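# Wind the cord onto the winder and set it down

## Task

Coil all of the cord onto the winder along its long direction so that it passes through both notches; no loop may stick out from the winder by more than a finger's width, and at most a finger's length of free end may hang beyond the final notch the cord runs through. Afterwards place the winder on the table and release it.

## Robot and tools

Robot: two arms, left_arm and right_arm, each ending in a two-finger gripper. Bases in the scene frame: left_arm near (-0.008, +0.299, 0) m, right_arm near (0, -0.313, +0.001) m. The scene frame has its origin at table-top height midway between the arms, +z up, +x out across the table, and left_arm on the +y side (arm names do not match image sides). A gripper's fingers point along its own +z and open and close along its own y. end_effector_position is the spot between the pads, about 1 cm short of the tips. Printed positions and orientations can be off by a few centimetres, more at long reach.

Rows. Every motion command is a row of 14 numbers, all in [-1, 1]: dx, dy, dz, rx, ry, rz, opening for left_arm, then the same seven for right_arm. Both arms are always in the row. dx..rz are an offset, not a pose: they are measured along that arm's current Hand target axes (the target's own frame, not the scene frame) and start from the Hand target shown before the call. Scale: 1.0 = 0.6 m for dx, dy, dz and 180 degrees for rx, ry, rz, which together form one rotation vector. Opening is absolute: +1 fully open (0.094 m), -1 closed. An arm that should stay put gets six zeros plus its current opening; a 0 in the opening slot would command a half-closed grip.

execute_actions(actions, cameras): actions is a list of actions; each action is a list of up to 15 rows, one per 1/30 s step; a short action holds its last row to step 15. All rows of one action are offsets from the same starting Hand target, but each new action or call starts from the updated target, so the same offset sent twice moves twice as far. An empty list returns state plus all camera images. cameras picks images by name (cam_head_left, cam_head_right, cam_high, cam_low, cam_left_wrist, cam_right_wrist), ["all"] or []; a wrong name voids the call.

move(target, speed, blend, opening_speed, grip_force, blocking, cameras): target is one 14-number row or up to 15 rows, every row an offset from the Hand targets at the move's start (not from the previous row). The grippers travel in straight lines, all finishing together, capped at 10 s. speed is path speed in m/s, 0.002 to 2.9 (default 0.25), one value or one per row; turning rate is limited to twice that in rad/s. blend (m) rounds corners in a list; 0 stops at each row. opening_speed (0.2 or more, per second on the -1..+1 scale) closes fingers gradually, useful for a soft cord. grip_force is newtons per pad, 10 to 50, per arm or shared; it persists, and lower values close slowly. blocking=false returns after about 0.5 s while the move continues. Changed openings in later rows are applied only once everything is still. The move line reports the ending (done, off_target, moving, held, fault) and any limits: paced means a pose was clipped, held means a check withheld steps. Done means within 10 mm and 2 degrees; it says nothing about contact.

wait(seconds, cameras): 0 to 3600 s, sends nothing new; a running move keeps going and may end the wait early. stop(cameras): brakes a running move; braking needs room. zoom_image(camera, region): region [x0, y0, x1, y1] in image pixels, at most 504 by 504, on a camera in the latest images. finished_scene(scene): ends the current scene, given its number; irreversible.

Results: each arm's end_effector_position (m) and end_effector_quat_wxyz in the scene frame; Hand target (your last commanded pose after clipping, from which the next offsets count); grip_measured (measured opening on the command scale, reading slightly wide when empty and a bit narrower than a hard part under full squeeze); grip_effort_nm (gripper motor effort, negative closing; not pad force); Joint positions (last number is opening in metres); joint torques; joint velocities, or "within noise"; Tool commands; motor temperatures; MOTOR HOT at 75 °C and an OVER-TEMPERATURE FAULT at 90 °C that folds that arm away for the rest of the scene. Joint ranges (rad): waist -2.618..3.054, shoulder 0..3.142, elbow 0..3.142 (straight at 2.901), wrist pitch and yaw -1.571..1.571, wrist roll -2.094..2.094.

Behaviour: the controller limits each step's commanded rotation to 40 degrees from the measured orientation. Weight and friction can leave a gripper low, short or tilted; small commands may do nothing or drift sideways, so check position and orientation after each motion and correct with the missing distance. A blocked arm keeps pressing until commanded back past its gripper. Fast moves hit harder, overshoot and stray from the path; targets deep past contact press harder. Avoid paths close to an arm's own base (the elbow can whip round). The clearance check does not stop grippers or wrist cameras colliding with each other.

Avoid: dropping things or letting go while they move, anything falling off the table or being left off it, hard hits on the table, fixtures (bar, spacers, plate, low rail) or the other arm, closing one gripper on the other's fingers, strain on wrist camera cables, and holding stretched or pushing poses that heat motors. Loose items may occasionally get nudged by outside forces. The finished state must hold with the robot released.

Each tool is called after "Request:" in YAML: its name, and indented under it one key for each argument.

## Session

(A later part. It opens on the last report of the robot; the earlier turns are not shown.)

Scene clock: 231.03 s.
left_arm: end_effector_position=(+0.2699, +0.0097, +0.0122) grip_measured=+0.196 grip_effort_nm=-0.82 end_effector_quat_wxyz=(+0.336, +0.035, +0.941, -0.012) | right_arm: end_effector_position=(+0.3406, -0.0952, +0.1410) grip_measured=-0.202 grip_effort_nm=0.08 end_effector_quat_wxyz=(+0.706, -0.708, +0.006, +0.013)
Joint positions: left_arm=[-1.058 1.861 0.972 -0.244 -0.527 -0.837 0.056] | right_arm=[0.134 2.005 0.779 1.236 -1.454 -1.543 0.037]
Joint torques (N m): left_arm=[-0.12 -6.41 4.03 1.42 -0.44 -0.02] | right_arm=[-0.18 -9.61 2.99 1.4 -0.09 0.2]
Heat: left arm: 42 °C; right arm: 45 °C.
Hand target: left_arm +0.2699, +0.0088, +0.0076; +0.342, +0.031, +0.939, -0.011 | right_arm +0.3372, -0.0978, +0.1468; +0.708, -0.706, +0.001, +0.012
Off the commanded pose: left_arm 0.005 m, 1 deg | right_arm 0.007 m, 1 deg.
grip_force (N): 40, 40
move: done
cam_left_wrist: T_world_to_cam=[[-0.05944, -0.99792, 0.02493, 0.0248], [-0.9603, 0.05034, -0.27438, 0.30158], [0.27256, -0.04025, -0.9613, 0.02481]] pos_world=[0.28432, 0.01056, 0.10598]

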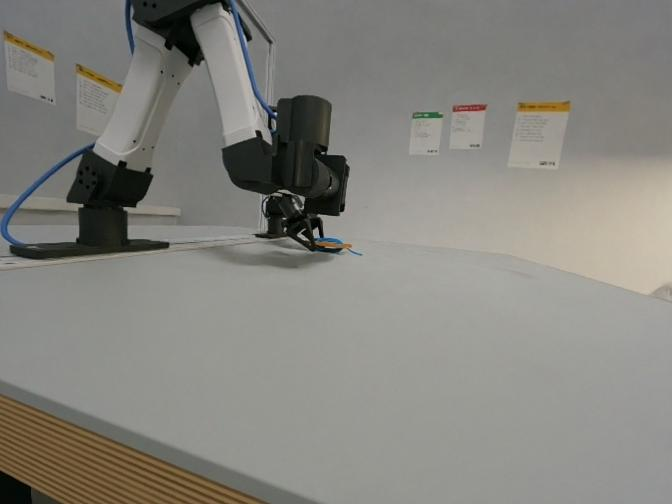

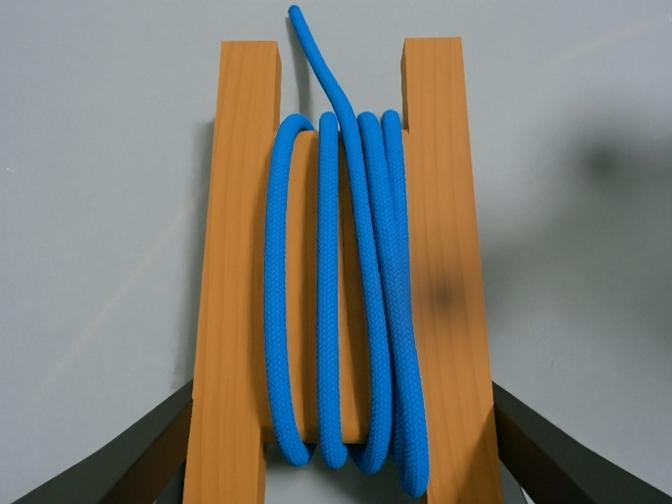

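Request:
move:
  target:
    - [-0.0054,0,-0.0064,0,0,0,0.07,0,0,0,0,0,0,-0.2]
    - [-0.0054,0,-0.0064,0,0,0,0.6,0,0,0,0,0,0,-0.2]
  speed: [0.03,0.05]
  opening_speed: 0.4
  cameras: ["cam_low", "cam_left_wrist"]

Request:
zoom_image:
  camera: "cam_low"
  region: [305, 225, 365, 265]

Scene clock: 234.10 s.
left_arm: end_effector_position=(+0.2702, +0.0098, +0.0124) grip_measured=+0.597 grip_effort_nm=0.14 end_effector_quat_wxyz=(+0.337, +0.034, +0.941, -0.011) | right_arm: end_effector_position=(+0.3406, -0.0952, +0.1410) grip_measured=-0.202 grip_effort_nm=0.07 end_effector_quat_wxyz=(+0.706, -0.708, +0.006, +0.013)
Joint positions: left_arm=[-1.058 1.861 0.972 -0.244 -0.529 -0.837 0.075] | right_arm=[0.134 2.005 0.779 1.236 -1.454 -1.543 0.037]
Joint torques (N m): left_arm=[-0.1 -7.56 4.62 1.28 -0.4 -0.01] | right_arm=[-0.39 -9.63 3.02 1.42 -0.14 0.15]
Heat: left arm: 42 °C; right arm: 46 °C.
Hand target: left_arm +0.2699, +0.0088, +0.0126; +0.342, +0.031, +0.939, -0.011 | right_arm +0.3372, -0.0978, +0.1468; +0.708, -0.706, +0.001, +0.012
Off the commanded pose: left_arm 0.001 m, 1 deg | right_arm 0.007 m, 1 deg.
grip_force (N): 40, 40
move: done
cam_left_wrist: T_world_to_cam=[[-0.05847, -0.998, 0.02404, 0.02482], [-0.95982, 0.04958, -0.27619, 0.30182], [0.27445, -0.03922, -0.9608, 0.02448]] pos_world=[0.28442, 0.01076, 0.10629]

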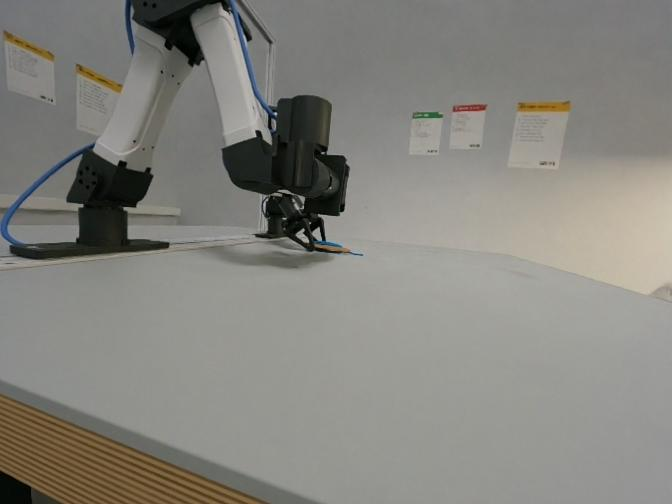

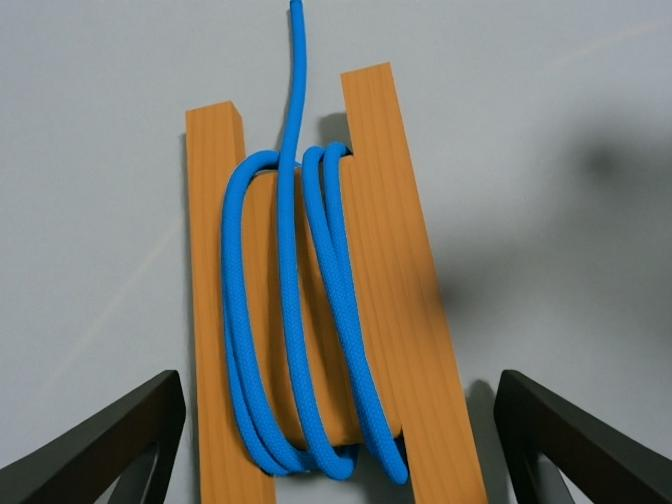

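Scaled by 8.400 from the camera's image (finer frame: 960x720).

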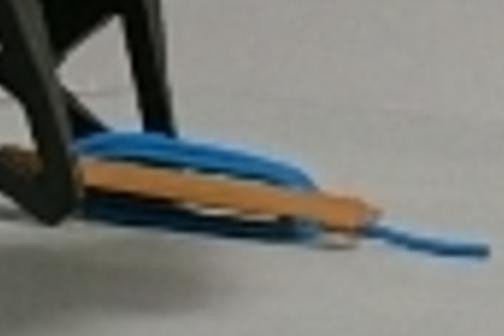

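Request:
move:
  target: [0,0,-0.15,0,0,0,0.6,0,0,0,0,0,0,-0.2]
  speed: 0.08
  cameras: ["cam_low", "cam_left_wrist", "cam_head_left", "cam_high"]

Request:
zoom_image:
  camera: "cam_low"
  region: [300, 220, 370, 265]

Request:
zoom_image:
  camera: "cam_left_wrist"
  region: [180, 0, 480, 300]

Request:
zoom_image:
  camera: "cam_high"
  region: [330, 200, 440, 300]

Scene clock: 236.67 s.
left_arm: end_effector_position=(+0.2079, +0.0222, +0.0606) grip_measured=+0.598 grip_effort_nm=0.14 end_effector_quat_wxyz=(+0.322, +0.044, +0.946, +0.012) | right_arm: end_effector_position=(+0.3406, -0.0952, +0.1410) grip_measured=-0.202 grip_effort_nm=0.08 end_effector_quat_wxyz=(+0.706, -0.708, +0.006, +0.013)
Joint positions: left_arm=[-1.214 1.67 0.996 -0.606 -0.581 -1.004 0.075] | right_arm=[0.134 2.005 0.779 1.236 -1.454 -1.543 0.037]
Joint torques (N m): left_arm=[-0.06 -9.42 7.65 0.96 -0.52 -0.05] | right_arm=[-0.23 -9.5 3.04 1.39 -0.09 0.16]
Heat: left arm: 42 °C; right arm: 46 °C.
Hand target: left_arm +0.2122, +0.0125, +0.0817; +0.342, +0.031, +0.939, -0.011 | right_arm +0.3372, -0.0978, +0.1468; +0.708, -0.706, +0.001, +0.012
Off the commanded pose: left_arm 0.023 m, 4 deg | right_arm 0.007 m, 1 deg.
grip_force (N): 40, 40
move: off_target (left_arm)
cam_left_wrist: T_world_to_cam=[[-0.06203, -0.99776, -0.02515, 0.036], [-0.96702, 0.06632, -0.24593, 0.25405], [0.24705, 0.00907, -0.96896, 0.09353]] pos_world=[0.22479, 0.01822, 0.15401]
Images, in order (width x height): cam_head_left 672x504, cam_high 672x504, cam_low 672x504, cam_left_wrist 672x504.

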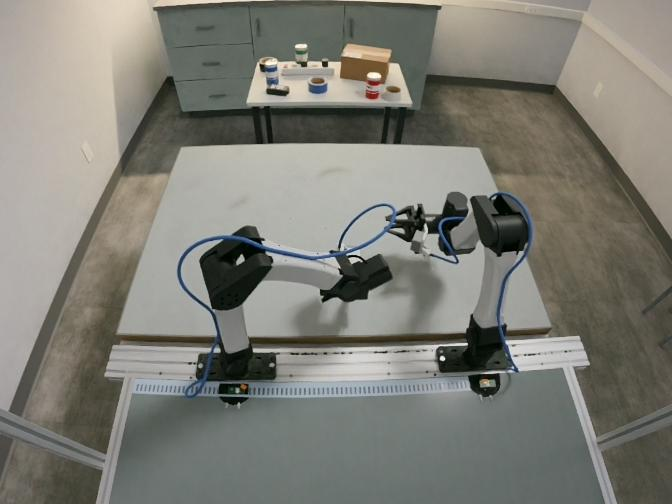

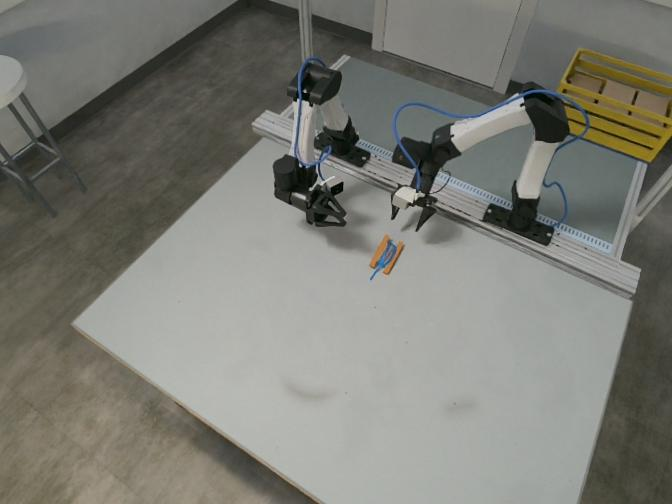

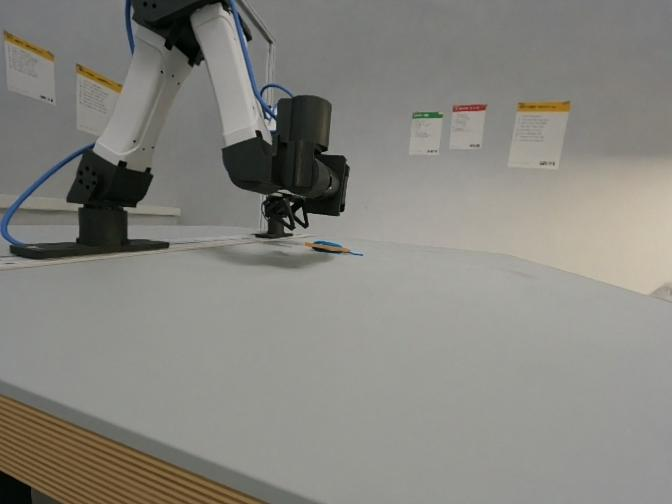

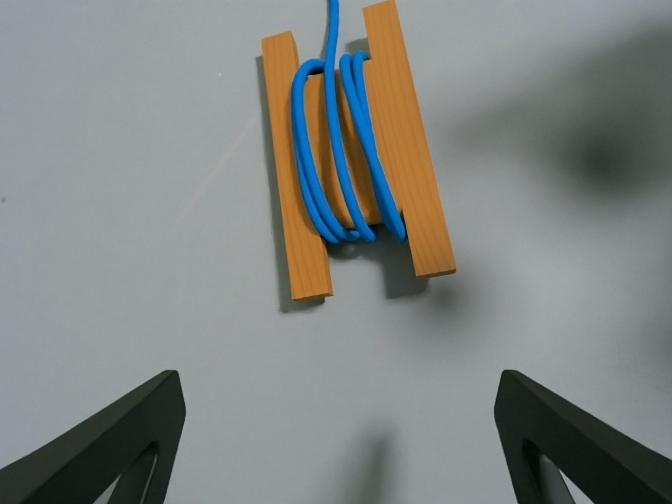

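Scaled by 7.200 from the camera's image (finer frame: 960x720).

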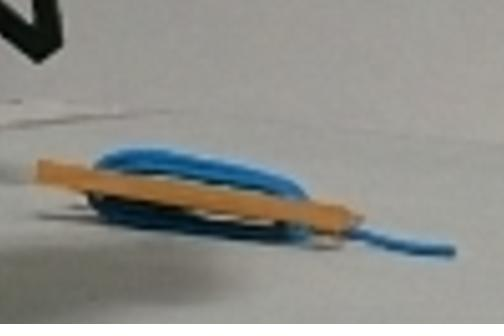

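Scaled by 1.680 from the camera's image (finer frame: 960x720).

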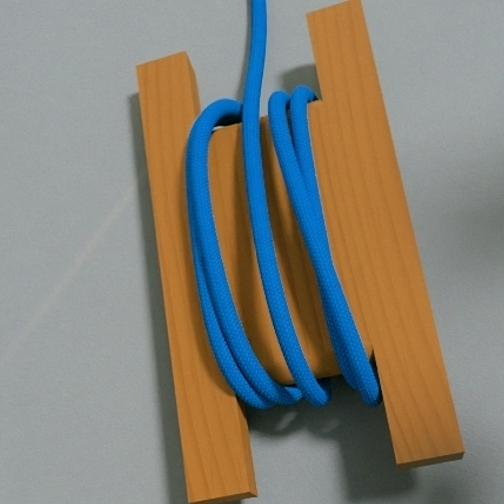

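Scaled by 4.582 from the camera's image (finer frame: 960x720).

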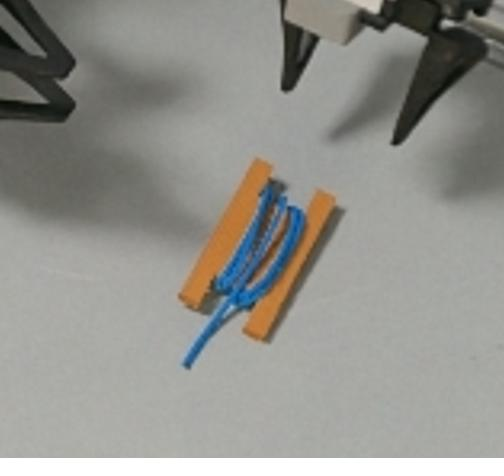

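Request:
finished_scene:
  scene: 2

The scene is finished: the task was done.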